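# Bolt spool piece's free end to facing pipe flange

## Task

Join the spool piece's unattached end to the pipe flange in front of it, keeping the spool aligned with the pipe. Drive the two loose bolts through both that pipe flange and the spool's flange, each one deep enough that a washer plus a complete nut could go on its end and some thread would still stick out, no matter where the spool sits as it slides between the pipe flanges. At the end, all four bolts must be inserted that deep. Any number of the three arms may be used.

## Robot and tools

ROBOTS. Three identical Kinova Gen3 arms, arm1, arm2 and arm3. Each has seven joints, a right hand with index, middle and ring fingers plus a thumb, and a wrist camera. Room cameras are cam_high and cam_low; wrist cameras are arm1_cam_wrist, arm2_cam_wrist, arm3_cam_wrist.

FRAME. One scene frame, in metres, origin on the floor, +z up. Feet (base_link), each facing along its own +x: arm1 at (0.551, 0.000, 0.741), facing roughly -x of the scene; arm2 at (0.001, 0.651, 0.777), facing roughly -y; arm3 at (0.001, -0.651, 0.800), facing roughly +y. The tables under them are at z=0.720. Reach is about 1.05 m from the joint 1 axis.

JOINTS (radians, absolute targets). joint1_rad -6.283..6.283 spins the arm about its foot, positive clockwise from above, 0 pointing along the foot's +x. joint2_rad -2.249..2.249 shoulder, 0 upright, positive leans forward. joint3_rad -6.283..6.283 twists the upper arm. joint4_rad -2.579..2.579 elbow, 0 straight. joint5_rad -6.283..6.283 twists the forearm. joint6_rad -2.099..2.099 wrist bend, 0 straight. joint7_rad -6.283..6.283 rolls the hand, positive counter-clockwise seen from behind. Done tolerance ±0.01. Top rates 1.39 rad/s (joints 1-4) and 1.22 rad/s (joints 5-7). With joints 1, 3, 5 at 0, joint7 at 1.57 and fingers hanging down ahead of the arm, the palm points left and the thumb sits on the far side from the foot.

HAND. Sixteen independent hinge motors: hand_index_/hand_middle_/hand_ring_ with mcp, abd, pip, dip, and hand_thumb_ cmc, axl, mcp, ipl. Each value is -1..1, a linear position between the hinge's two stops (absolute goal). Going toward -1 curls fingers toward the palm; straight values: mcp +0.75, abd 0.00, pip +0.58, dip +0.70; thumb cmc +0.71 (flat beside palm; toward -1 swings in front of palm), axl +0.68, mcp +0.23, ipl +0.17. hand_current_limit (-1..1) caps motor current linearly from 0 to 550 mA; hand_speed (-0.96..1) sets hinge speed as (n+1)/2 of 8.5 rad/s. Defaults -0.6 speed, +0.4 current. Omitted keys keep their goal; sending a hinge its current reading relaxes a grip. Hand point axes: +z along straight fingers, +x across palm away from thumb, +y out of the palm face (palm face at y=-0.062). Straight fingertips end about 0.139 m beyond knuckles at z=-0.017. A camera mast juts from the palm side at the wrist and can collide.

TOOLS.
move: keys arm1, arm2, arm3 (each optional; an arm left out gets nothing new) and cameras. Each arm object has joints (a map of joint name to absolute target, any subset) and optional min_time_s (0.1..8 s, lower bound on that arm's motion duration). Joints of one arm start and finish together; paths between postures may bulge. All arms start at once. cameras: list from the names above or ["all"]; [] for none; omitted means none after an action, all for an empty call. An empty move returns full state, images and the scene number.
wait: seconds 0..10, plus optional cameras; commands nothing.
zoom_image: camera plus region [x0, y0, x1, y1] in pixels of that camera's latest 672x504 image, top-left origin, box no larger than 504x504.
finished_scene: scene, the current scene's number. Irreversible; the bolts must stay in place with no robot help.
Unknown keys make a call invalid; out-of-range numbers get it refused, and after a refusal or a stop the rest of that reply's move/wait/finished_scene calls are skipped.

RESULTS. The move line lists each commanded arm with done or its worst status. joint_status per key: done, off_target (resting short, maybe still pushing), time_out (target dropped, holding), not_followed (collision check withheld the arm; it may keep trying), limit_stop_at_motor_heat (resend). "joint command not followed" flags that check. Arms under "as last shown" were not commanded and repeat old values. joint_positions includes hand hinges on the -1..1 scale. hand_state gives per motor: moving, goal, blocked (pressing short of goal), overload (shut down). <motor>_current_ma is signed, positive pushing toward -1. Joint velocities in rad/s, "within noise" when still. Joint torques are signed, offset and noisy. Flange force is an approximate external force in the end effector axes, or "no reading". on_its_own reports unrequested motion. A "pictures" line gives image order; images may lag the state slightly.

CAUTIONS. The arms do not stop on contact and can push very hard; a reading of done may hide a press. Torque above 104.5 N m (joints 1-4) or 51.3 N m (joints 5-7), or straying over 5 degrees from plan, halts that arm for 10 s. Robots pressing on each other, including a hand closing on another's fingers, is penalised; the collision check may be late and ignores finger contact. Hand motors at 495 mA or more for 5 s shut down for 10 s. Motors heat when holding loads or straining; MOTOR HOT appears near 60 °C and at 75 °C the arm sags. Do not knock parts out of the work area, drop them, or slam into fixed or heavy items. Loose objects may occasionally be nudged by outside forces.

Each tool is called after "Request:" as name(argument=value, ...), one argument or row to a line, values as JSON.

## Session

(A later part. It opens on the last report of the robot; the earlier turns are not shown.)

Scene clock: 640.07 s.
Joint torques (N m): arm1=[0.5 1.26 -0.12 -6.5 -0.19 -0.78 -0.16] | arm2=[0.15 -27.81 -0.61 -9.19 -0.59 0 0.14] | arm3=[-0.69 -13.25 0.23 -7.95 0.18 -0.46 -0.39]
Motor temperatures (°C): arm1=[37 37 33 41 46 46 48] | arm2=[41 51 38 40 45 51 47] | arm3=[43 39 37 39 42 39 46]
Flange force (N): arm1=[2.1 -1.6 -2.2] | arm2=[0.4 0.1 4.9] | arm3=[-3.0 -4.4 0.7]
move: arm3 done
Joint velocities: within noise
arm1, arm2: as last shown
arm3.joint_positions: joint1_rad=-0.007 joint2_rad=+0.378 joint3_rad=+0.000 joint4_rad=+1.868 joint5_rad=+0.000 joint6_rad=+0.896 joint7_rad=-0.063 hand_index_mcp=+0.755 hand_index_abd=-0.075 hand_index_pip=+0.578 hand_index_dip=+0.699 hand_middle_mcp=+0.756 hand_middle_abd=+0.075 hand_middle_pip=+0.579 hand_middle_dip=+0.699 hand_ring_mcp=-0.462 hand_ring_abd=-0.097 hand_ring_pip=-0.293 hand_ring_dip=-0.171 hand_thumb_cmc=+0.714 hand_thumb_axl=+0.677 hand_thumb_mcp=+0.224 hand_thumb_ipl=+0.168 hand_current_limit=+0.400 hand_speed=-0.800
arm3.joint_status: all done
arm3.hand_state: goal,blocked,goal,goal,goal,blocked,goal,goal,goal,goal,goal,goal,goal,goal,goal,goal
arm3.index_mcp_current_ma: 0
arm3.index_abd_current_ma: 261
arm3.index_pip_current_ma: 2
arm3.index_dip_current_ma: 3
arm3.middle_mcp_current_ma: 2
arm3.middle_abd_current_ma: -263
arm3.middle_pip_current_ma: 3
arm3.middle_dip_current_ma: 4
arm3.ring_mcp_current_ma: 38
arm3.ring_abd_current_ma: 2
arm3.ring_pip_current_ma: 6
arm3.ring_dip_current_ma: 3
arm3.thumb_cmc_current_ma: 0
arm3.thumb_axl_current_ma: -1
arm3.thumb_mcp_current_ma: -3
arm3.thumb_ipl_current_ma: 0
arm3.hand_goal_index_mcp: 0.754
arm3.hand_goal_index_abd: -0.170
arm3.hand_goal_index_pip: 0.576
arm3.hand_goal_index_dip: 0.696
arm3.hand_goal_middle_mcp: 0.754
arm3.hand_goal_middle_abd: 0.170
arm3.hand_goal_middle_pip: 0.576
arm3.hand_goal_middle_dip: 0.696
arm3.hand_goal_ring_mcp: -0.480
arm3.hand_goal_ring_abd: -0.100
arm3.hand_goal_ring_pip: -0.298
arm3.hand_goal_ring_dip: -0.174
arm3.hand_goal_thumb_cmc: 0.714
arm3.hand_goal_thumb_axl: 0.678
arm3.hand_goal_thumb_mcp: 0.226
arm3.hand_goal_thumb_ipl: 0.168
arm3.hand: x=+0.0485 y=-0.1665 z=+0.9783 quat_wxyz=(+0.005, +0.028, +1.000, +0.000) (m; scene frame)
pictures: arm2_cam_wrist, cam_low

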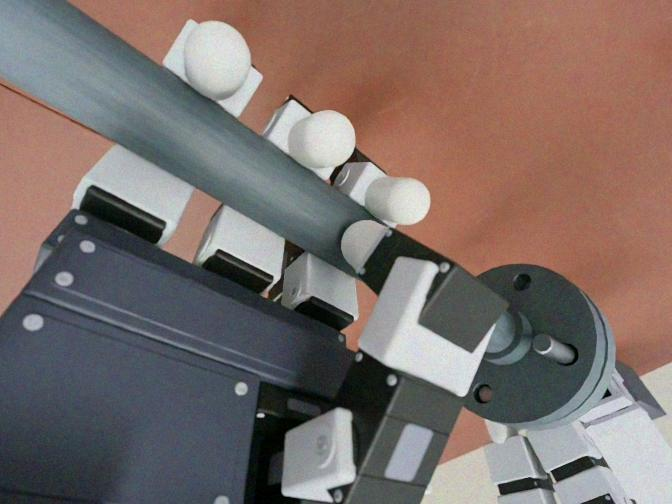

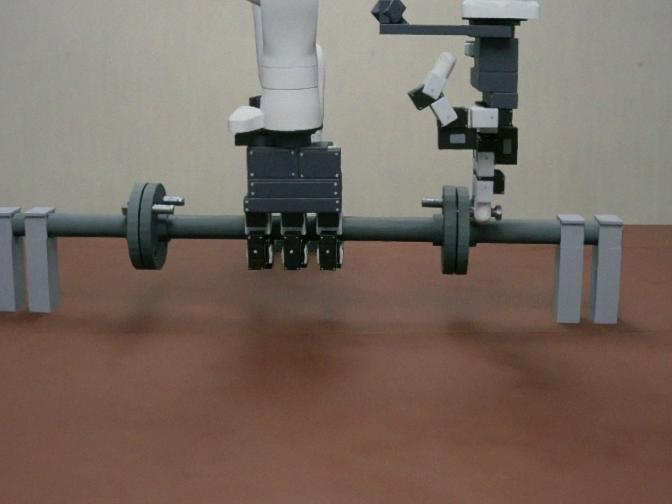

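Request:
move(
  arm3={"joints": {"joint1_rad": -0.0066, "joint2_rad": 0.3821, "joint4_rad": 1.8615, "joint6_rad": 0.898, "joint7_rad": -0.0631}, "min_time_s": 1.5},
  cameras=["cam_low", "arm2_cam_wrist"],
)

Request:
zoom_image(
  camera="cam_low",
  region=[430, 180, 530, 280],
)

Request:
zoom_image(
  camera="arm2_cam_wrist",
  region=[465, 370, 505, 410],
)

Scene clock: 643.37 s.
Joint torques (N m): arm1=[0.43 1.22 -0.19 -6.57 -0.16 -0.77 -0.13] | arm2=[0.15 -27.87 -0.66 -9.18 -0.57 -0.01 0.13] | arm3=[-0.72 -13.32 0.2 -7.95 0.16 -0.46 -0.38]
Motor temperatures (°C): arm1=[37 37 33 41 46 46 48] | arm2=[41 52 38 40 45 51 47] | arm3=[43 39 37 39 42 39 46]
Flange force (N): arm1=[2.1 -1.7 -2.0] | arm2=[0.1 0.1 5.0] | arm3=[-3.0 -4.4 0.7]
move: arm3 done
Joint velocities: within noise
arm1.joint_positions: joint1_rad=-0.397 joint2_rad=-0.403 joint3_rad=-0.161 joint4_rad=+1.313 joint5_rad=-0.014 joint6_rad=+2.068 joint7_rad=+1.960 hand_index_mcp=+0.753 hand_index_abd=+0.000 hand_index_pip=+0.577 hand_index_dip=+0.696 hand_middle_mcp=+0.753 hand_middle_abd=+0.000 hand_middle_pip=+0.577 hand_middle_dip=+0.696 hand_ring_mcp=+0.753 hand_ring_abd=+0.000 hand_ring_pip=+0.577 hand_ring_dip=+0.696 hand_thumb_cmc=+0.714 hand_thumb_axl=+0.677 hand_thumb_mcp=+0.224 hand_thumb_ipl=+0.168 hand_current_limit=+0.400 hand_speed=-0.600
arm1.joint_status: not commanded
arm1.hand_state: goal,goal,goal,goal,goal,goal,goal,goal,goal,goal,goal,goal,goal,goal,goal,goal
arm1.index_mcp_current_ma: 0
arm1.index_abd_current_ma: 0
arm1.index_pip_current_ma: 0
arm1.index_dip_current_ma: 0
arm1.middle_mcp_current_ma: 0
arm1.middle_abd_current_ma: 0
arm1.middle_pip_current_ma: 0
arm1.middle_dip_current_ma: 0
arm1.ring_mcp_current_ma: 0
arm1.ring_abd_current_ma: 0
arm1.ring_pip_current_ma: 0
arm1.ring_dip_current_ma: 0
arm1.thumb_cmc_current_ma: 0
arm1.thumb_axl_current_ma: 0
arm1.thumb_mcp_current_ma: -2
arm1.thumb_ipl_current_ma: 0
arm1.hand_goal_index_mcp: 0.754
arm1.hand_goal_index_abd: 0.000
arm1.hand_goal_index_pip: 0.576
arm1.hand_goal_index_dip: 0.696
arm1.hand_goal_middle_mcp: 0.754
arm1.hand_goal_middle_abd: 0.000
arm1.hand_goal_middle_pip: 0.576
arm1.hand_goal_middle_dip: 0.696
arm1.hand_goal_ring_mcp: 0.754
arm1.hand_goal_ring_abd: 0.000
arm1.hand_goal_ring_pip: 0.576
arm1.hand_goal_ring_dip: 0.696
arm1.hand_goal_thumb_cmc: 0.714
arm1.hand_goal_thumb_axl: 0.678
arm1.hand_goal_thumb_mcp: 0.226
arm1.hand_goal_thumb_ipl: 0.168
arm1.hand: x=+0.4890 y=-0.1242 z=+1.3033 quat_wxyz=(+0.014, -0.892, -0.445, +0.084) (m; scene frame)
arm2: as last shown
arm3.joint_positions: joint1_rad=-0.007 joint2_rad=+0.382 joint3_rad=+0.000 joint4_rad=+1.861 joint5_rad=+0.000 joint6_rad=+0.898 joint7_rad=-0.063 hand_index_mcp=+0.755 hand_index_abd=-0.075 hand_index_pip=+0.578 hand_index_dip=+0.699 hand_middle_mcp=+0.756 hand_middle_abd=+0.075 hand_middle_pip=+0.579 hand_middle_dip=+0.699 hand_ring_mcp=-0.462 hand_ring_abd=-0.097 hand_ring_pip=-0.293 hand_ring_dip=-0.171 hand_thumb_cmc=+0.714 hand_thumb_axl=+0.677 hand_thumb_mcp=+0.224 hand_thumb_ipl=+0.168 hand_current_limit=+0.400 hand_speed=-0.800
arm3.joint_status: all done
arm3.hand_state: goal,blocked,goal,goal,goal,blocked,goal,goal,goal,goal,goal,goal,goal,goal,goal,goal
arm3.index_mcp_current_ma: 0
arm3.index_abd_current_ma: 261
arm3.index_pip_current_ma: 2
arm3.index_dip_current_ma: 3
arm3.middle_mcp_current_ma: 2
arm3.middle_abd_current_ma: -263
arm3.middle_pip_current_ma: 3
arm3.middle_dip_current_ma: 4
arm3.ring_mcp_current_ma: 38
arm3.ring_abd_current_ma: 2
arm3.ring_pip_current_ma: 6
arm3.ring_dip_current_ma: 3
arm3.thumb_cmc_current_ma: 0
arm3.thumb_axl_current_ma: -1
arm3.thumb_mcp_current_ma: -3
arm3.thumb_ipl_current_ma: 0
arm3.hand_goal_index_mcp: 0.754
arm3.hand_goal_index_abd: -0.170
arm3.hand_goal_index_pip: 0.576
arm3.hand_goal_index_dip: 0.696
arm3.hand_goal_middle_mcp: 0.754
arm3.hand_goal_middle_abd: 0.170
arm3.hand_goal_middle_pip: 0.576
arm3.hand_goal_middle_dip: 0.696
arm3.hand_goal_ring_mcp: -0.480
arm3.hand_goal_ring_abd: -0.100
arm3.hand_goal_ring_pip: -0.298
arm3.hand_goal_ring_dip: -0.174
arm3.hand_goal_thumb_cmc: 0.714
arm3.hand_goal_thumb_axl: 0.678
arm3.hand_goal_thumb_mcp: 0.226
arm3.hand_goal_thumb_ipl: 0.168
arm3.hand: x=+0.0487 y=-0.1644 z=+0.9782 quat_wxyz=(+0.005, +0.028, +1.000, +0.000) (m; scene frame)
pictures: arm2_cam_wrist, cam_low

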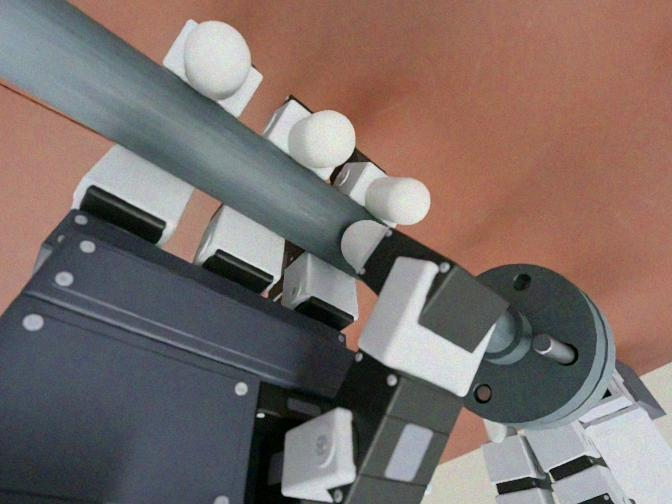

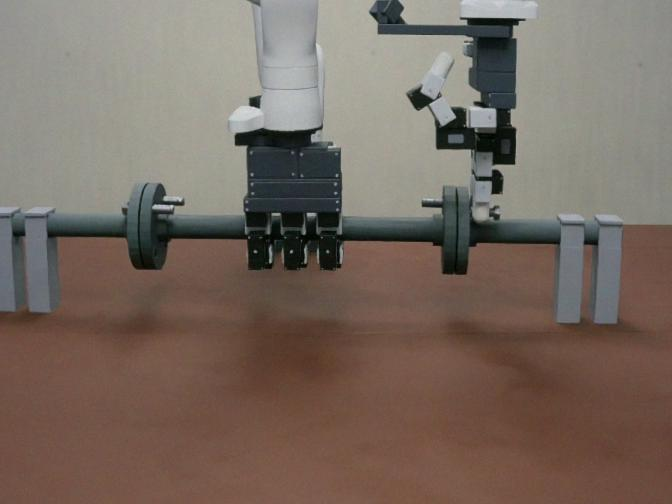

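Scaled by 5.040.

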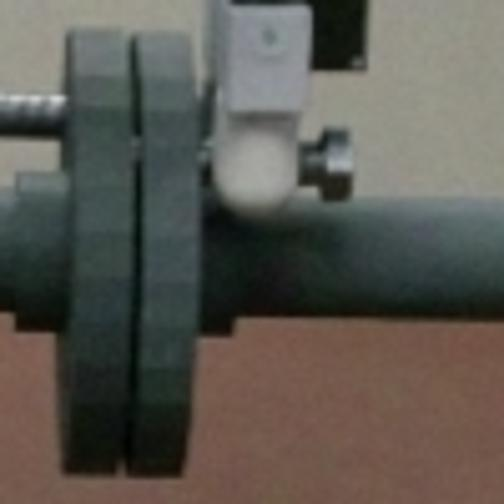

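Scaled by 12.600.

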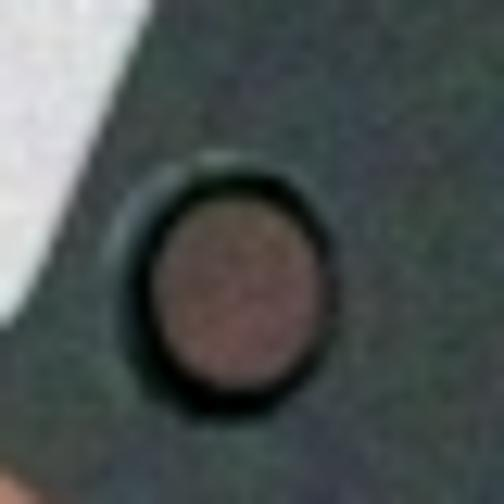

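Request:
move(
  arm3={"joints": {"hand_index_abd": 0.03, "hand_middle_abd": -0.03}},
  cameras=["cam_low", "arm2_cam_wrist"],
)

Request:
zoom_image(
  camera="cam_low",
  region=[430, 180, 530, 280],
)

Request:
zoom_image(
  camera="arm2_cam_wrist",
  region=[465, 370, 505, 410],
)

Scene clock: 648.73 s.
Joint torques (N m): arm1=[0.56 1.33 -0.18 -6.58 -0.18 -0.74 -0.09] | arm2=[-0.01 -27.66 -0.81 -9.01 -0.66 0.09 0.15] | arm3=[-0.18 -12.69 0.8 -7.59 0.52 -0.43 -0.37]
Motor temperatures (°C): arm1=[37 37 33 41 46 46 48] | arm2=[41 52 38 40 45 51 47] | arm3=[43 39 37 39 42 39 46]
Flange force (N): arm1=[2.2 -1.5 -1.7] | arm2=[0.0 -0.1 4.8] | arm3=[-1.6 -4.6 -0.8]
move: arm3 off_target
Joint velocities: within noise
arm1, arm2: as last shown
arm2.joint_positions: joint1_rad=-0.136 joint2_rad=+1.065 joint3_rad=+0.000 joint4_rad=+0.932 joint5_rad=-0.082 joint6_rad=+1.130 joint7_rad=+1.434 hand_index_mcp=+0.764 hand_index_abd=-0.005 hand_index_pip=-0.738 hand_index_dip=-0.087 hand_middle_mcp=+0.761 hand_middle_abd=-0.001 hand_middle_pip=-0.751 hand_middle_dip=-0.068 hand_ring_mcp=+0.763 hand_ring_abd=+0.001 hand_ring_pip=-0.707 hand_ring_dip=-0.153 hand_thumb_cmc=-0.573 hand_thumb_axl=+0.676 hand_thumb_mcp=-0.280 hand_thumb_ipl=-0.639 hand_current_limit=+0.400 hand_speed=-0.700
arm2.index_mcp_current_ma: 43
arm2.index_abd_current_ma: -16
arm2.middle_mcp_current_ma: 33
arm2.ring_mcp_current_ma: 40
arm2.hand: x=+0.1471 y=-0.0325 z=+0.8502 quat_wxyz=(+0.033, +0.731, +0.681, +0.020) (m; scene frame)
arm3.joint_positions: joint1_rad=-0.007 joint2_rad=+0.382 joint3_rad=+0.000 joint4_rad=+1.861 joint5_rad=+0.000 joint6_rad=+0.898 joint7_rad=-0.063 hand_index_mcp=+0.754 hand_index_abd=-0.012 hand_index_pip=+0.578 hand_index_dip=+0.699 hand_middle_mcp=+0.755 hand_middle_abd=-0.026 hand_middle_pip=+0.578 hand_middle_dip=+0.699 hand_ring_mcp=-0.462 hand_ring_abd=-0.097 hand_ring_pip=-0.293 hand_ring_dip=-0.171 hand_thumb_cmc=+0.714 hand_thumb_axl=+0.677 hand_thumb_mcp=+0.224 hand_thumb_ipl=+0.168 hand_current_limit=+0.400 hand_speed=-0.800
arm3.joint_status: hand_index_abd off_target (ended at -0.012, target +0.030); the others done
arm3.hand_state: goal,blocked,goal,goal,goal,goal,goal,goal,goal,goal,goal,goal,goal,goal,goal,goal
arm3.index_mcp_current_ma: 0
arm3.index_abd_current_ma: -88
arm3.index_pip_current_ma: 2
arm3.index_dip_current_ma: 3
arm3.middle_mcp_current_ma: 1
arm3.middle_abd_current_ma: 4
arm3.middle_pip_current_ma: 2
arm3.middle_dip_current_ma: 3
arm3.ring_mcp_current_ma: 38
arm3.ring_abd_current_ma: 2
arm3.ring_pip_current_ma: 6
arm3.ring_dip_current_ma: 3
arm3.thumb_cmc_current_ma: 0
arm3.thumb_axl_current_ma: -1
arm3.thumb_mcp_current_ma: -3
arm3.thumb_ipl_current_ma: 0
arm3.hand_goal_index_mcp: 0.754
arm3.hand_goal_index_abd: 0.030
arm3.hand_goal_index_pip: 0.576
arm3.hand_goal_index_dip: 0.696
arm3.hand_goal_middle_mcp: 0.754
arm3.hand_goal_middle_abd: -0.030
arm3.hand_goal_middle_pip: 0.576
arm3.hand_goal_middle_dip: 0.696
arm3.hand_goal_ring_mcp: -0.480
arm3.hand_goal_ring_abd: -0.100
arm3.hand_goal_ring_pip: -0.298
arm3.hand_goal_ring_dip: -0.174
arm3.hand_goal_thumb_cmc: 0.714
arm3.hand_goal_thumb_axl: 0.678
arm3.hand_goal_thumb_mcp: 0.226
arm3.hand_goal_thumb_ipl: 0.168
arm3.hand: x=+0.0487 y=-0.1644 z=+0.9782 quat_wxyz=(+0.005, +0.028, +1.000, +0.000) (m; scene frame)
pictures: arm2_cam_wrist, cam_low

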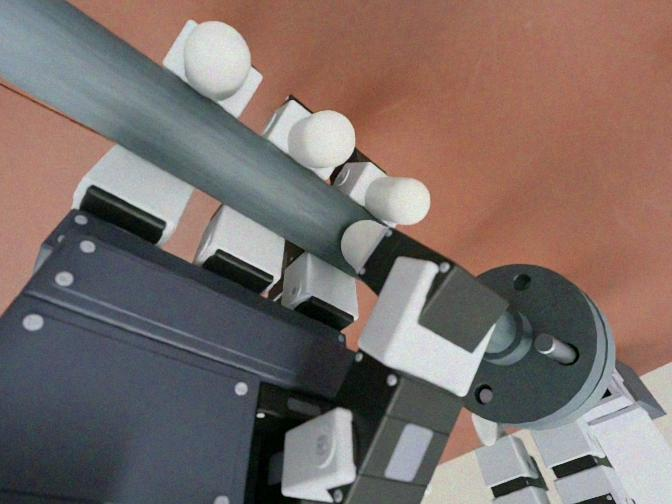

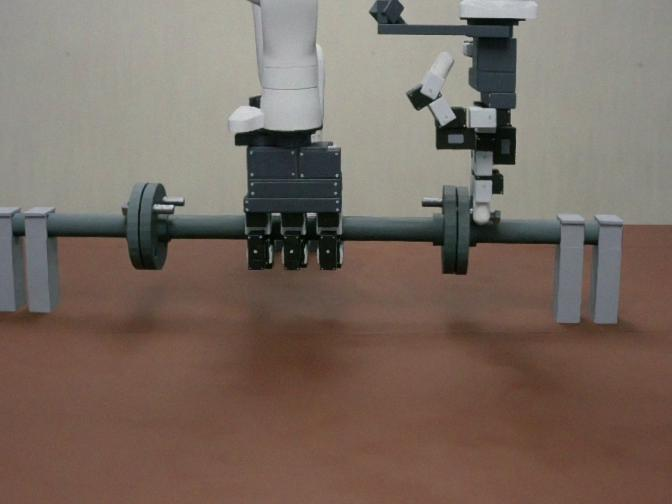

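Scaled by 5.040.

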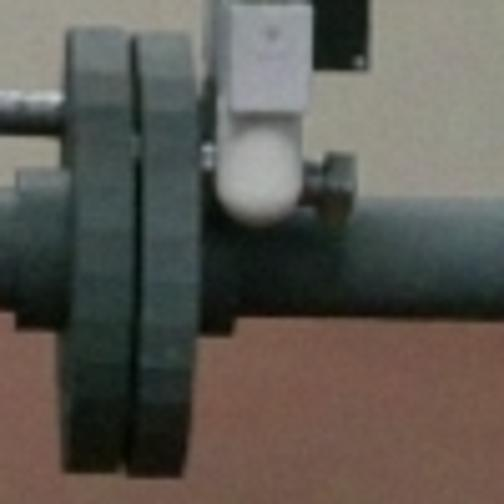

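Scaled by 12.600.

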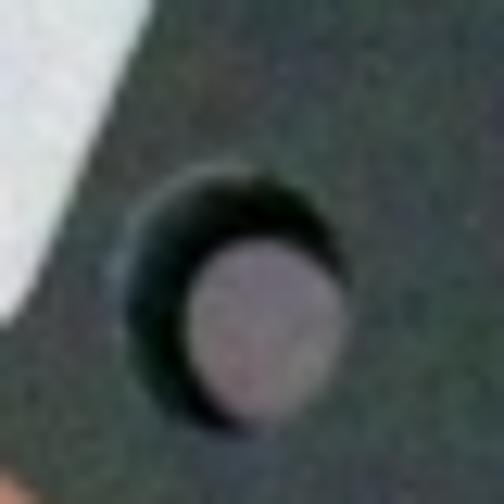

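Request:
move(
  arm3={"joints": {"hand_index_abd": -0.015}},
)

Request:
move(
  arm3={"joints": {"joint1_rad": -0.0062, "joint2_rad": 0.3322, "joint4_rad": 1.8034, "joint6_rad": 1.006, "joint7_rad": -0.0627}, "min_time_s": 3},
  cameras=["cam_low", "arm2_cam_wrist"],
)

Request:
zoom_image(
  camera="cam_low",
  region=[430, 180, 530, 280],
)

Scene clock: 651.27 s.
Joint torques (N m): arm1=[0.49 1.21 -0.19 -6.59 -0.18 -0.8 -0.14] | arm2=[-0.08 -27.68 -0.77 -9.03 -0.68 0.1 0.15] | arm3=[-0.74 -12.86 0.19 -7.74 0.07 -0.48 -0.34]
Motor temperatures (°C): arm1=[37 37 33 41 46 46 48] | arm2=[41 52 38 40 45 51 47] | arm3=[43 39 37 39 42 39 46]
Flange force (N): arm1=[2.2 -1.8 -1.9] | arm2=[0.0 -0.2 4.8] | arm3=[-2.9 -4.6 -0.4]
move: arm3 done
Joint velocities: within noise
arm1, arm2: as last shown
arm2.hand: x=+0.1471 y=-0.0324 z=+0.8502 quat_wxyz=(+0.033, +0.731, +0.681, +0.020) (m; scene frame)
arm3.joint_positions: joint1_rad=-0.007 joint2_rad=+0.382 joint3_rad=+0.000 joint4_rad=+1.861 joint5_rad=+0.000 joint6_rad=+0.898 joint7_rad=-0.063 hand_index_mcp=+0.754 hand_index_abd=-0.016 hand_index_pip=+0.578 hand_index_dip=+0.699 hand_middle_mcp=+0.755 hand_middle_abd=-0.026 hand_middle_pip=+0.578 hand_middle_dip=+0.699 hand_ring_mcp=-0.462 hand_ring_abd=-0.097 hand_ring_pip=-0.293 hand_ring_dip=-0.171 hand_thumb_cmc=+0.714 hand_thumb_axl=+0.677 hand_thumb_mcp=+0.224 hand_thumb_ipl=+0.168 hand_current_limit=+0.400 hand_speed=-0.800
arm3.joint_status: all done
arm3.hand_state: goal,goal,goal,goal,goal,goal,goal,goal,goal,goal,goal,goal,goal,goal,goal,goal
arm3.index_mcp_current_ma: 0
arm3.index_abd_current_ma: -2
arm3.index_pip_current_ma: 2
arm3.index_dip_current_ma: 3
arm3.middle_mcp_current_ma: 1
arm3.middle_abd_current_ma: 4
arm3.middle_pip_current_ma: 2
arm3.middle_dip_current_ma: 3
arm3.ring_mcp_current_ma: 38
arm3.ring_abd_current_ma: 2
arm3.ring_pip_current_ma: 6
arm3.ring_dip_current_ma: 3
arm3.thumb_cmc_current_ma: 0
arm3.thumb_axl_current_ma: -1
arm3.thumb_mcp_current_ma: -3
arm3.thumb_ipl_current_ma: 0
arm3.hand_goal_index_mcp: 0.754
arm3.hand_goal_index_abd: -0.014
arm3.hand_goal_index_pip: 0.576
arm3.hand_goal_index_dip: 0.696
arm3.hand_goal_middle_mcp: 0.754
arm3.hand_goal_middle_abd: -0.030
arm3.hand_goal_middle_pip: 0.576
arm3.hand_goal_middle_dip: 0.696
arm3.hand_goal_ring_mcp: -0.480
arm3.hand_goal_ring_abd: -0.100
arm3.hand_goal_ring_pip: -0.298
arm3.hand_goal_ring_dip: -0.174
arm3.hand_goal_thumb_cmc: 0.714
arm3.hand_goal_thumb_axl: 0.678
arm3.hand_goal_thumb_mcp: 0.226
arm3.hand_goal_thumb_ipl: 0.168
arm3.hand: x=+0.0487 y=-0.1644 z=+0.9782 quat_wxyz=(+0.005, +0.028, +1.000, +0.000) (m; scene frame)
pictures: none

Scene clock: 654.57 s.
Joint torques (N m): arm1=[0.52 1.22 -0.2 -6.54 -0.2 -0.75 -0.16] | arm2=[-0.03 -27.67 -0.8 -9.02 -0.65 0.09 0.14] | arm3=[-0.77 -12.74 0.29 -8.33 0.15 -0.4 -0.35]
Motor temperatures (°C): arm1=[37 37 33 41 46 46 48] | arm2=[41 52 38 40 45 51 47] | arm3=[43 39 37 39 42 39 46]
Flange force (N): arm1=[2.2 -1.9 -2.0] | arm2=[0.0 -0.1 4.8] | arm3=[-2.9 -4.5 0.8]
move: arm3 done
Joint velocities: within noise
arm1, arm2: as last shown
arm3.joint_positions: joint1_rad=-0.006 joint2_rad=+0.332 joint3_rad=+0.000 joint4_rad=+1.803 joint5_rad=+0.000 joint6_rad=+1.006 joint7_rad=-0.063 hand_index_mcp=+0.753 hand_index_abd=-0.016 hand_index_pip=+0.577 hand_index_dip=+0.698 hand_middle_mcp=+0.755 hand_middle_abd=-0.026 hand_middle_pip=+0.578 hand_middle_dip=+0.699 hand_ring_mcp=-0.462 hand_ring_abd=-0.097 hand_ring_pip=-0.293 hand_ring_dip=-0.171 hand_thumb_cmc=+0.714 hand_thumb_axl=+0.677 hand_thumb_mcp=+0.224 hand_thumb_ipl=+0.168 hand_current_limit=+0.400 hand_speed=-0.800
arm3.joint_status: all done
arm3.hand_state: goal,goal,goal,goal,goal,goal,goal,goal,goal,goal,goal,goal,goal,goal,goal,goal
arm3.index_mcp_current_ma: 0
arm3.index_abd_current_ma: -2
arm3.index_pip_current_ma: 1
arm3.index_dip_current_ma: 2
arm3.middle_mcp_current_ma: 1
arm3.middle_abd_current_ma: 4
arm3.middle_pip_current_ma: 2
arm3.middle_dip_current_ma: 3
arm3.ring_mcp_current_ma: 38
arm3.ring_abd_current_ma: 2
arm3.ring_pip_current_ma: 6
arm3.ring_dip_current_ma: 3
arm3.thumb_cmc_current_ma: 0
arm3.thumb_axl_current_ma: -1
arm3.thumb_mcp_current_ma: -3
arm3.thumb_ipl_current_ma: 0
arm3.hand_goal_index_mcp: 0.754
arm3.hand_goal_index_abd: -0.014
arm3.hand_goal_index_pip: 0.576
arm3.hand_goal_index_dip: 0.696
arm3.hand_goal_middle_mcp: 0.754
arm3.hand_goal_middle_abd: -0.030
arm3.hand_goal_middle_pip: 0.576
arm3.hand_goal_middle_dip: 0.696
arm3.hand_goal_ring_mcp: -0.480
arm3.hand_goal_ring_abd: -0.100
arm3.hand_goal_ring_pip: -0.298
arm3.hand_goal_ring_dip: -0.174
arm3.hand_goal_thumb_cmc: 0.714
arm3.hand_goal_thumb_axl: 0.678
arm3.hand_goal_thumb_mcp: 0.226
arm3.hand_goal_thumb_ipl: 0.168
arm3.hand: x=+0.0485 y=-0.1644 z=+1.0132 quat_wxyz=(+0.005, +0.028, +1.000, +0.000) (m; scene frame)
pictures: arm2_cam_wrist, cam_low

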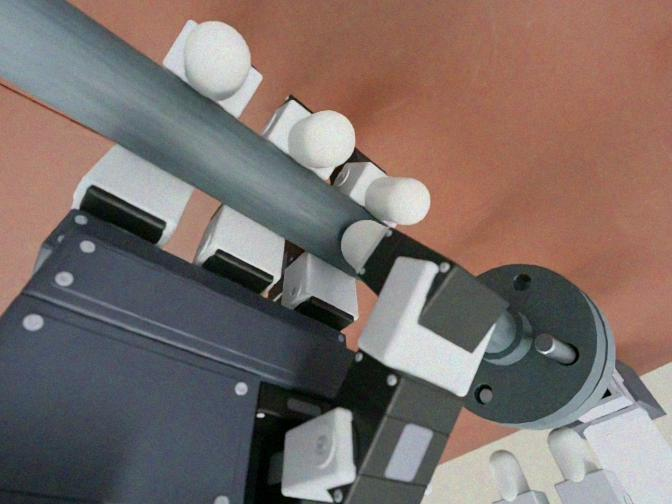

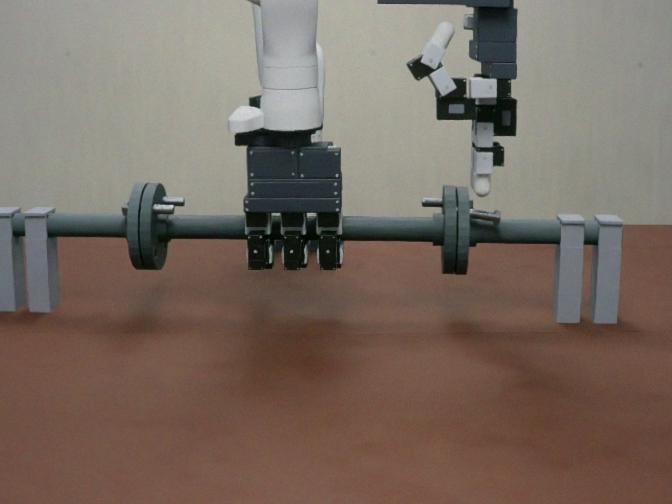

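Scaled by 5.040.

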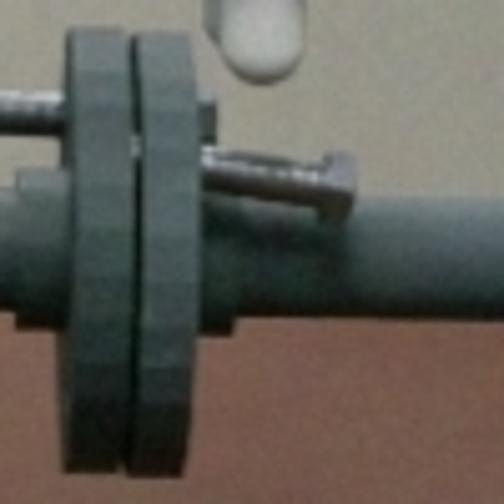

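Request:
move(
  arm3={"joints": {"joint1_rad": -0.0857, "joint2_rad": 0.2031, "joint4_rad": 1.9898, "joint6_rad": 0.9187, "joint7_rad": -0.1422, "hand_speed": -0.5, "hand_middle_mcp": -0.48, "hand_middle_pip": -0.298, "hand_middle_dip": -0.174, "hand_middle_abd": 0, "hand_index_abd": 0}, "min_time_s": 3},
  cameras=["arm3_cam_wrist"],
)

Request:
move(
  arm3={"joints": {"joint1_rad": -0.0861, "joint2_rad": 0.2774, "joint4_rad": 2.0524, "joint6_rad": 0.7818, "joint7_rad": -0.1426}, "min_time_s": 3},
  cameras=["cam_low", "arm3_cam_wrist"],
)

Request:
zoom_image(
  camera="cam_low",
  region=[430, 180, 530, 280],
)

Scene clock: 658.83 s.
Joint torques (N m): arm1=[0.46 1.3 -0.07 -6.6 -0.16 -0.78 -0.13] | arm2=[-0.07 -27.64 -0.77 -9.04 -0.65 0.08 0.18] | arm3=[-0.66 -10.26 0.15 -8.31 0.21 -0.61 -0.36]
Motor temperatures (°C): arm1=[37 37 33 41 46 46 48] | arm2=[41 52 38 40 45 51 47] | arm3=[43 39 37 39 42 39 46]
Flange force (N): arm1=[2.1 -1.3 -1.8] | arm2=[0.1 -0.2 4.8] | arm3=[-3.3 -4.3 0.5]
move: arm3 done
Joint velocities: within noise
arm1: as last shown
arm2.joint_positions: joint1_rad=-0.136 joint2_rad=+1.065 joint3_rad=+0.000 joint4_rad=+0.932 joint5_rad=-0.082 joint6_rad=+1.130 joint7_rad=+1.434 hand_index_mcp=+0.764 hand_index_abd=-0.005 hand_index_pip=-0.738 hand_index_dip=-0.087 hand_middle_mcp=+0.761 hand_middle_abd=-0.001 hand_middle_pip=-0.751 hand_middle_dip=-0.068 hand_ring_mcp=+0.763 hand_ring_abd=+0.001 hand_ring_pip=-0.707 hand_ring_dip=-0.153 hand_thumb_cmc=-0.573 hand_thumb_axl=+0.676 hand_thumb_mcp=-0.280 hand_thumb_ipl=-0.639 hand_current_limit=+0.400 hand_speed=-0.700
arm2.joint_status: not commanded
arm2.hand_state: goal,goal,blocked,blocked,goal,goal,blocked,blocked,goal,goal,blocked,blocked,goal,goal,goal,goal
arm2.index_mcp_current_ma: 43
arm2.index_abd_current_ma: -16
arm2.index_pip_current_ma: 289
arm2.index_dip_current_ma: 385
arm2.middle_mcp_current_ma: 33
arm2.middle_abd_current_ma: -5
arm2.middle_pip_current_ma: 224
arm2.middle_dip_current_ma: 385
arm2.ring_mcp_current_ma: 40
arm2.ring_abd_current_ma: 3
arm2.ring_pip_current_ma: 385
arm2.ring_dip_current_ma: 385
arm2.thumb_cmc_current_ma: -12
arm2.thumb_axl_current_ma: -11
arm2.thumb_mcp_current_ma: 1
arm2.thumb_ipl_current_ma: 16
arm2.hand_goal_index_mcp: 0.754
arm2.hand_goal_index_abd: 0.000
arm2.hand_goal_index_pip: -0.800
arm2.hand_goal_index_dip: -0.350
arm2.hand_goal_middle_mcp: 0.754
arm2.hand_goal_middle_abd: 0.000
arm2.hand_goal_middle_pip: -0.800
arm2.hand_goal_middle_dip: -0.350
arm2.hand_goal_ring_mcp: 0.754
arm2.hand_goal_ring_abd: 0.000
arm2.hand_goal_ring_pip: -0.800
arm2.hand_goal_ring_dip: -0.350
arm2.hand_goal_thumb_cmc: -0.570
arm2.hand_goal_thumb_axl: 0.678
arm2.hand_goal_thumb_mcp: -0.280
arm2.hand_goal_thumb_ipl: -0.642
arm2.hand: x=+0.1471 y=-0.0324 z=+0.8502 quat_wxyz=(+0.033, +0.731, +0.681, +0.020) (m; scene frame)
arm3.joint_positions: joint1_rad=-0.086 joint2_rad=+0.203 joint3_rad=+0.000 joint4_rad=+1.990 joint5_rad=+0.000 joint6_rad=+0.919 joint7_rad=-0.142 hand_index_mcp=+0.753 hand_index_abd=-0.003 hand_index_pip=+0.577 hand_index_dip=+0.698 hand_middle_mcp=-0.461 hand_middle_abd=-0.004 hand_middle_pip=-0.293 hand_middle_dip=-0.171 hand_ring_mcp=-0.462 hand_ring_abd=-0.097 hand_ring_pip=-0.293 hand_ring_dip=-0.171 hand_thumb_cmc=+0.714 hand_thumb_axl=+0.677 hand_thumb_mcp=+0.224 hand_thumb_ipl=+0.168 hand_current_limit=+0.400 hand_speed=-0.500
arm3.joint_status: all done
arm3.hand_state: goal,goal,goal,goal,goal,goal,goal,goal,goal,goal,goal,goal,goal,goal,goal,goal
arm3.index_mcp_current_ma: 0
arm3.index_abd_current_ma: -3
arm3.index_pip_current_ma: 1
arm3.index_dip_current_ma: 2
arm3.middle_mcp_current_ma: 40
arm3.middle_abd_current_ma: -3
arm3.middle_pip_current_ma: 6
arm3.middle_dip_current_ma: 3
arm3.ring_mcp_current_ma: 38
arm3.ring_abd_current_ma: 2
arm3.ring_pip_current_ma: 6
arm3.ring_dip_current_ma: 3
arm3.thumb_cmc_current_ma: 0
arm3.thumb_axl_current_ma: -1
arm3.thumb_mcp_current_ma: -3
arm3.thumb_ipl_current_ma: 0
arm3.hand_goal_index_mcp: 0.754
arm3.hand_goal_index_abd: 0.000
arm3.hand_goal_index_pip: 0.576
arm3.hand_goal_index_dip: 0.696
arm3.hand_goal_middle_mcp: -0.480
arm3.hand_goal_middle_abd: 0.000
arm3.hand_goal_middle_pip: -0.298
arm3.hand_goal_middle_dip: -0.174
arm3.hand_goal_ring_mcp: -0.480
arm3.hand_goal_ring_abd: -0.100
arm3.hand_goal_ring_pip: -0.298
arm3.hand_goal_ring_dip: -0.174
arm3.hand_goal_thumb_cmc: 0.714
arm3.hand_goal_thumb_axl: 0.678
arm3.hand_goal_thumb_mcp: 0.226
arm3.hand_goal_thumb_ipl: 0.168
arm3.hand: x=+0.0210 y=-0.2172 z=+1.0148 quat_wxyz=(+0.003, +0.027, +0.999, +0.015) (m; scene frame)
pictures: arm3_cam_wrist

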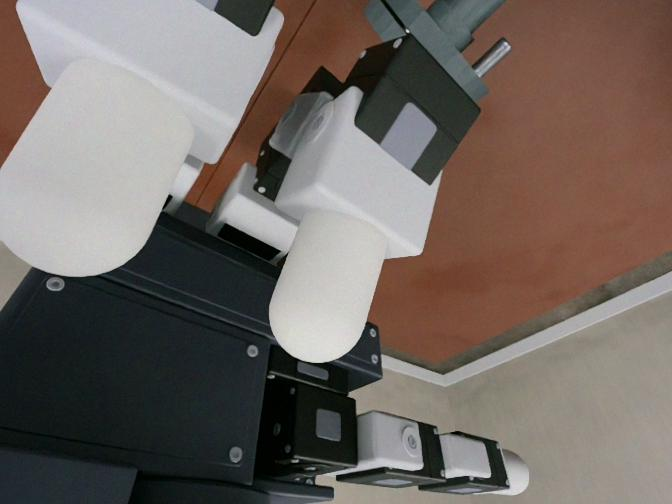

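Scene clock: 662.13 s.
Joint torques (N m): arm1=[0.52 1.26 -0.17 -6.58 -0.2 -0.8 -0.16] | arm2=[-0.04 -27.62 -0.79 -9.02 -0.64 0.11 0.14] | arm3=[-0.7 -10.86 0.16 -7.54 0.2 -0.65 -0.38]
Motor temperatures (°C): arm1=[37 37 33 41 46 46 48] | arm2=[41 52 38 40 45 51 47] | arm3=[43 39 37 39 42 39 46]
Flange force (N): arm1=[2.3 -1.8 -1.9] | arm2=[0.2 -0.2 4.8] | arm3=[-3.7 -4.1 -0.4]
move: arm3 done
Joint velocities: within noise
arm1, arm2: as last shown
arm3.joint_positions: joint1_rad=-0.086 joint2_rad=+0.277 joint3_rad=+0.000 joint4_rad=+2.052 joint5_rad=+0.000 joint6_rad=+0.782 joint7_rad=-0.143 hand_index_mcp=+0.753 hand_index_abd=-0.003 hand_index_pip=+0.577 hand_index_dip=+0.698 hand_middle_mcp=-0.461 hand_middle_abd=-0.004 hand_middle_pip=-0.293 hand_middle_dip=-0.171 hand_ring_mcp=-0.462 hand_ring_abd=-0.097 hand_ring_pip=-0.293 hand_ring_dip=-0.171 hand_thumb_cmc=+0.714 hand_thumb_axl=+0.677 hand_thumb_mcp=+0.224 hand_thumb_ipl=+0.168 hand_current_limit=+0.400 hand_speed=-0.500
arm3.joint_status: all done
arm3.hand_state: goal,goal,goal,goal,goal,goal,goal,goal,goal,goal,goal,goal,goal,goal,goal,goal
arm3.index_mcp_current_ma: 0
arm3.index_abd_current_ma: -3
arm3.index_pip_current_ma: 1
arm3.index_dip_current_ma: 2
arm3.middle_mcp_current_ma: 40
arm3.middle_abd_current_ma: -3
arm3.middle_pip_current_ma: 6
arm3.middle_dip_current_ma: 3
arm3.ring_mcp_current_ma: 38
arm3.ring_abd_current_ma: 2
arm3.ring_pip_current_ma: 6
arm3.ring_dip_current_ma: 3
arm3.thumb_cmc_current_ma: 0
arm3.thumb_axl_current_ma: -1
arm3.thumb_mcp_current_ma: -3
arm3.thumb_ipl_current_ma: 0
arm3.hand_goal_index_mcp: 0.754
arm3.hand_goal_index_abd: 0.000
arm3.hand_goal_index_pip: 0.576
arm3.hand_goal_index_dip: 0.696
arm3.hand_goal_middle_mcp: -0.480
arm3.hand_goal_middle_abd: 0.000
arm3.hand_goal_middle_pip: -0.298
arm3.hand_goal_middle_dip: -0.174
arm3.hand_goal_ring_mcp: -0.480
arm3.hand_goal_ring_abd: -0.100
arm3.hand_goal_ring_pip: -0.298
arm3.hand_goal_ring_dip: -0.174
arm3.hand_goal_thumb_cmc: 0.714
arm3.hand_goal_thumb_axl: 0.678
arm3.hand_goal_thumb_mcp: 0.226
arm3.hand_goal_thumb_ipl: 0.168
arm3.hand: x=+0.0210 y=-0.2142 z=+0.9743 quat_wxyz=(+0.003, +0.027, +0.999, +0.015) (m; scene frame)
pictures: arm3_cam_wrist, cam_low

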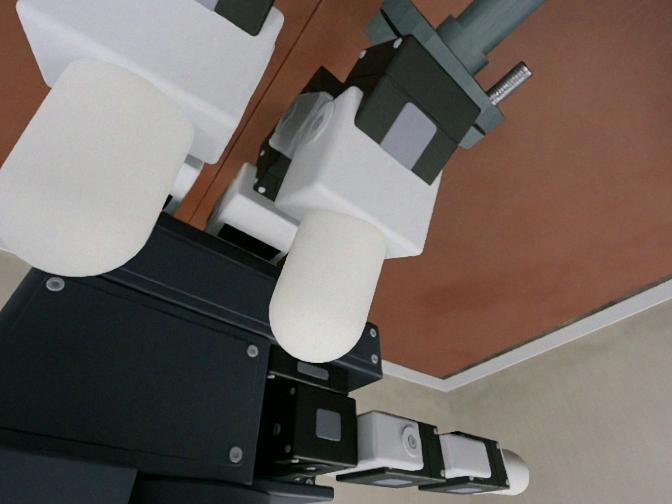

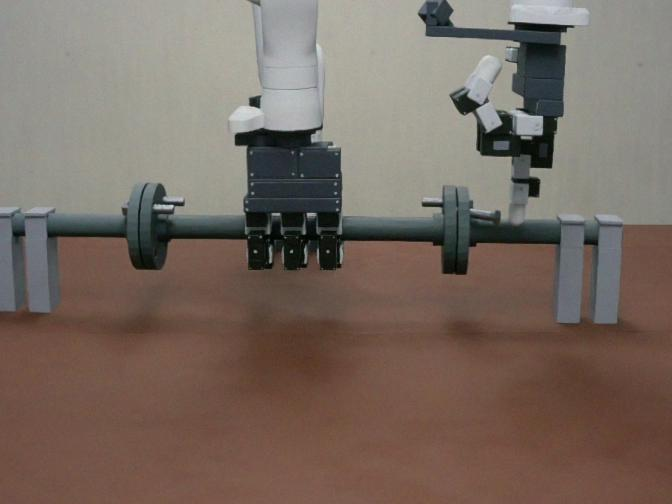

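Scaled by 5.040.

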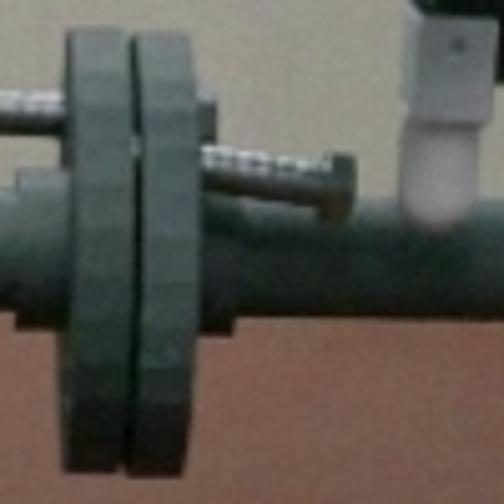

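Request:
move(
  arm3={"joints": {"joint1_rad": -0.0777, "joint2_rad": 0.3146, "joint4_rad": 1.9914, "joint6_rad": 0.8056, "joint7_rad": -0.1342}, "min_time_s": 3},
  cameras=["cam_low", "arm2_cam_wrist"],
)

Request:
zoom_image(
  camera="cam_low",
  region=[430, 180, 530, 280],
)

Request:
zoom_image(
  camera="arm2_cam_wrist",
  region=[455, 255, 625, 435],
)

Scene clock: 666.37 s.
Joint torques (N m): arm1=[0.5 1.18 -0.19 -6.57 -0.23 -0.78 -0.14] | arm2=[-0.35 -26.84 -1.01 -8.67 -0.72 0.17 0.17] | arm3=[-0.5 -11.64 0.35 -8.53 0.45 -1.43 -0.32]
Motor temperatures (°C): arm1=[37 37 33 41 46 46 48] | arm2=[41 52 38 40 45 51 47] | arm3=[43 39 37 39 42 39 46]
Flange force (N): arm1=[2.1 -1.9 -2.0] | arm2=[0.3 -0.5 3.7] | arm3=[-3.0 -6.0 -1.7]
move: arm3 done
Joint velocities: within noise
arm1, arm2: as last shown
arm2.joint_positions: joint1_rad=-0.136 joint2_rad=+1.065 joint3_rad=+0.000 joint4_rad=+0.932 joint5_rad=-0.082 joint6_rad=+1.130 joint7_rad=+1.434 hand_index_mcp=+0.764 hand_index_abd=-0.004 hand_index_pip=-0.738 hand_index_dip=-0.087 hand_middle_mcp=+0.762 hand_middle_abd=-0.001 hand_middle_pip=-0.751 hand_middle_dip=-0.068 hand_ring_mcp=+0.764 hand_ring_abd=+0.001 hand_ring_pip=-0.707 hand_ring_dip=-0.153 hand_thumb_cmc=-0.573 hand_thumb_axl=+0.676 hand_thumb_mcp=-0.280 hand_thumb_ipl=-0.639 hand_current_limit=+0.400 hand_speed=-0.700
arm2.index_abd_current_ma: -15
arm2.middle_mcp_current_ma: 35
arm2.ring_mcp_current_ma: 45
arm3.joint_positions: joint1_rad=-0.078 joint2_rad=+0.315 joint3_rad=+0.000 joint4_rad=+1.991 joint5_rad=+0.000 joint6_rad=+0.806 joint7_rad=-0.134 hand_index_mcp=+0.791 hand_index_abd=-0.006 hand_index_pip=+0.596 hand_index_dip=+0.704 hand_middle_mcp=-0.461 hand_middle_abd=-0.004 hand_middle_pip=-0.293 hand_middle_dip=-0.171 hand_ring_mcp=-0.462 hand_ring_abd=-0.097 hand_ring_pip=-0.293 hand_ring_dip=-0.171 hand_thumb_cmc=+0.714 hand_thumb_axl=+0.677 hand_thumb_mcp=+0.224 hand_thumb_ipl=+0.168 hand_current_limit=+0.400 hand_speed=-0.500
arm3.joint_status: all done
arm3.hand_state: blocked,goal,goal,goal,goal,goal,goal,goal,goal,goal,goal,goal,goal,goal,goal,goal
arm3.index_mcp_current_ma: 96
arm3.index_abd_current_ma: -6
arm3.index_pip_current_ma: 38
arm3.index_dip_current_ma: 12
arm3.middle_mcp_current_ma: 40
arm3.middle_abd_current_ma: -3
arm3.middle_pip_current_ma: 6
arm3.middle_dip_current_ma: 3
arm3.ring_mcp_current_ma: 38
arm3.ring_abd_current_ma: 2
arm3.ring_pip_current_ma: 6
arm3.ring_dip_current_ma: 3
arm3.thumb_cmc_current_ma: 0
arm3.thumb_axl_current_ma: -1
arm3.thumb_mcp_current_ma: -3
arm3.thumb_ipl_current_ma: 0
arm3.hand_goal_index_mcp: 0.754
arm3.hand_goal_index_abd: 0.000
arm3.hand_goal_index_pip: 0.576
arm3.hand_goal_index_dip: 0.696
arm3.hand_goal_middle_mcp: -0.480
arm3.hand_goal_middle_abd: 0.000
arm3.hand_goal_middle_pip: -0.298
arm3.hand_goal_middle_dip: -0.174
arm3.hand_goal_ring_mcp: -0.480
arm3.hand_goal_ring_abd: -0.100
arm3.hand_goal_ring_pip: -0.298
arm3.hand_goal_ring_dip: -0.174
arm3.hand_goal_thumb_cmc: 0.714
arm3.hand_goal_thumb_axl: 0.678
arm3.hand_goal_thumb_mcp: 0.226
arm3.hand_goal_thumb_ipl: 0.168
arm3.hand: x=+0.0224 y=-0.1941 z=+0.9752 quat_wxyz=(+0.004, +0.027, +0.999, +0.015) (m; scene frame)
pictures: arm2_cam_wrist, cam_low

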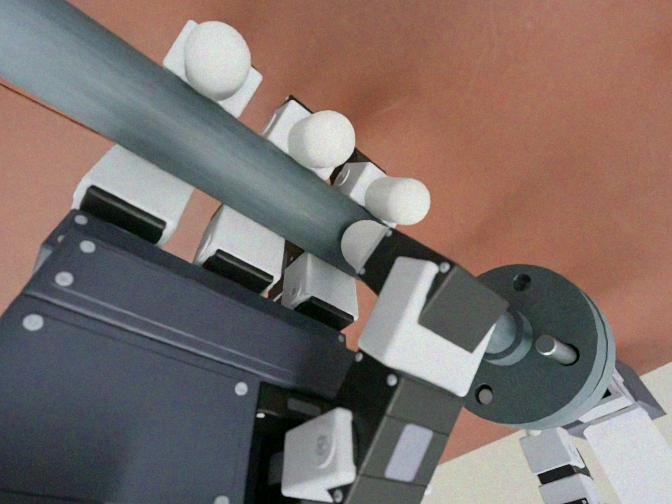

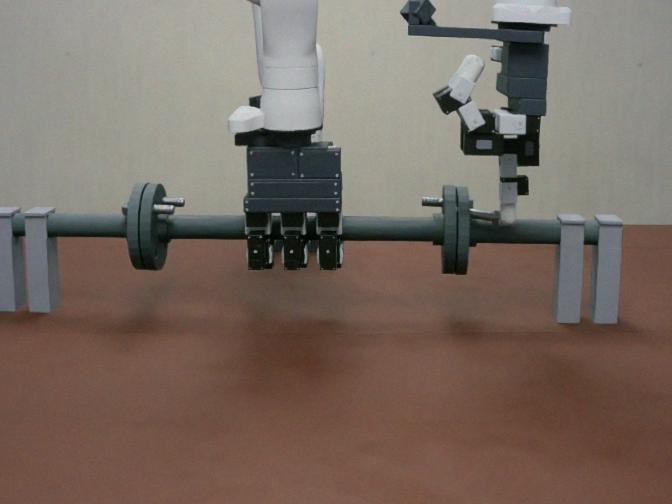

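Scaled by 5.040.

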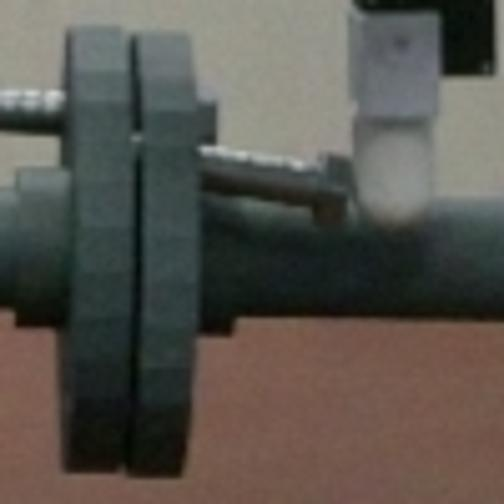

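Scaled by 2.800.

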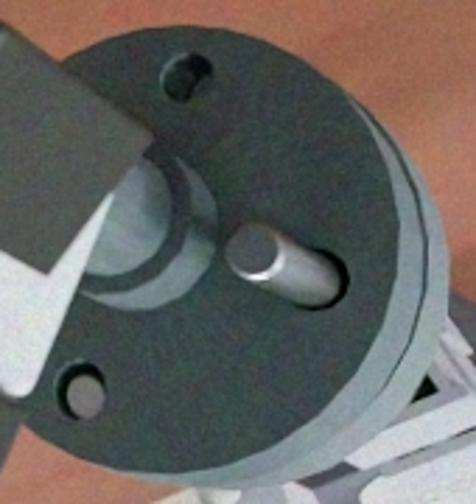

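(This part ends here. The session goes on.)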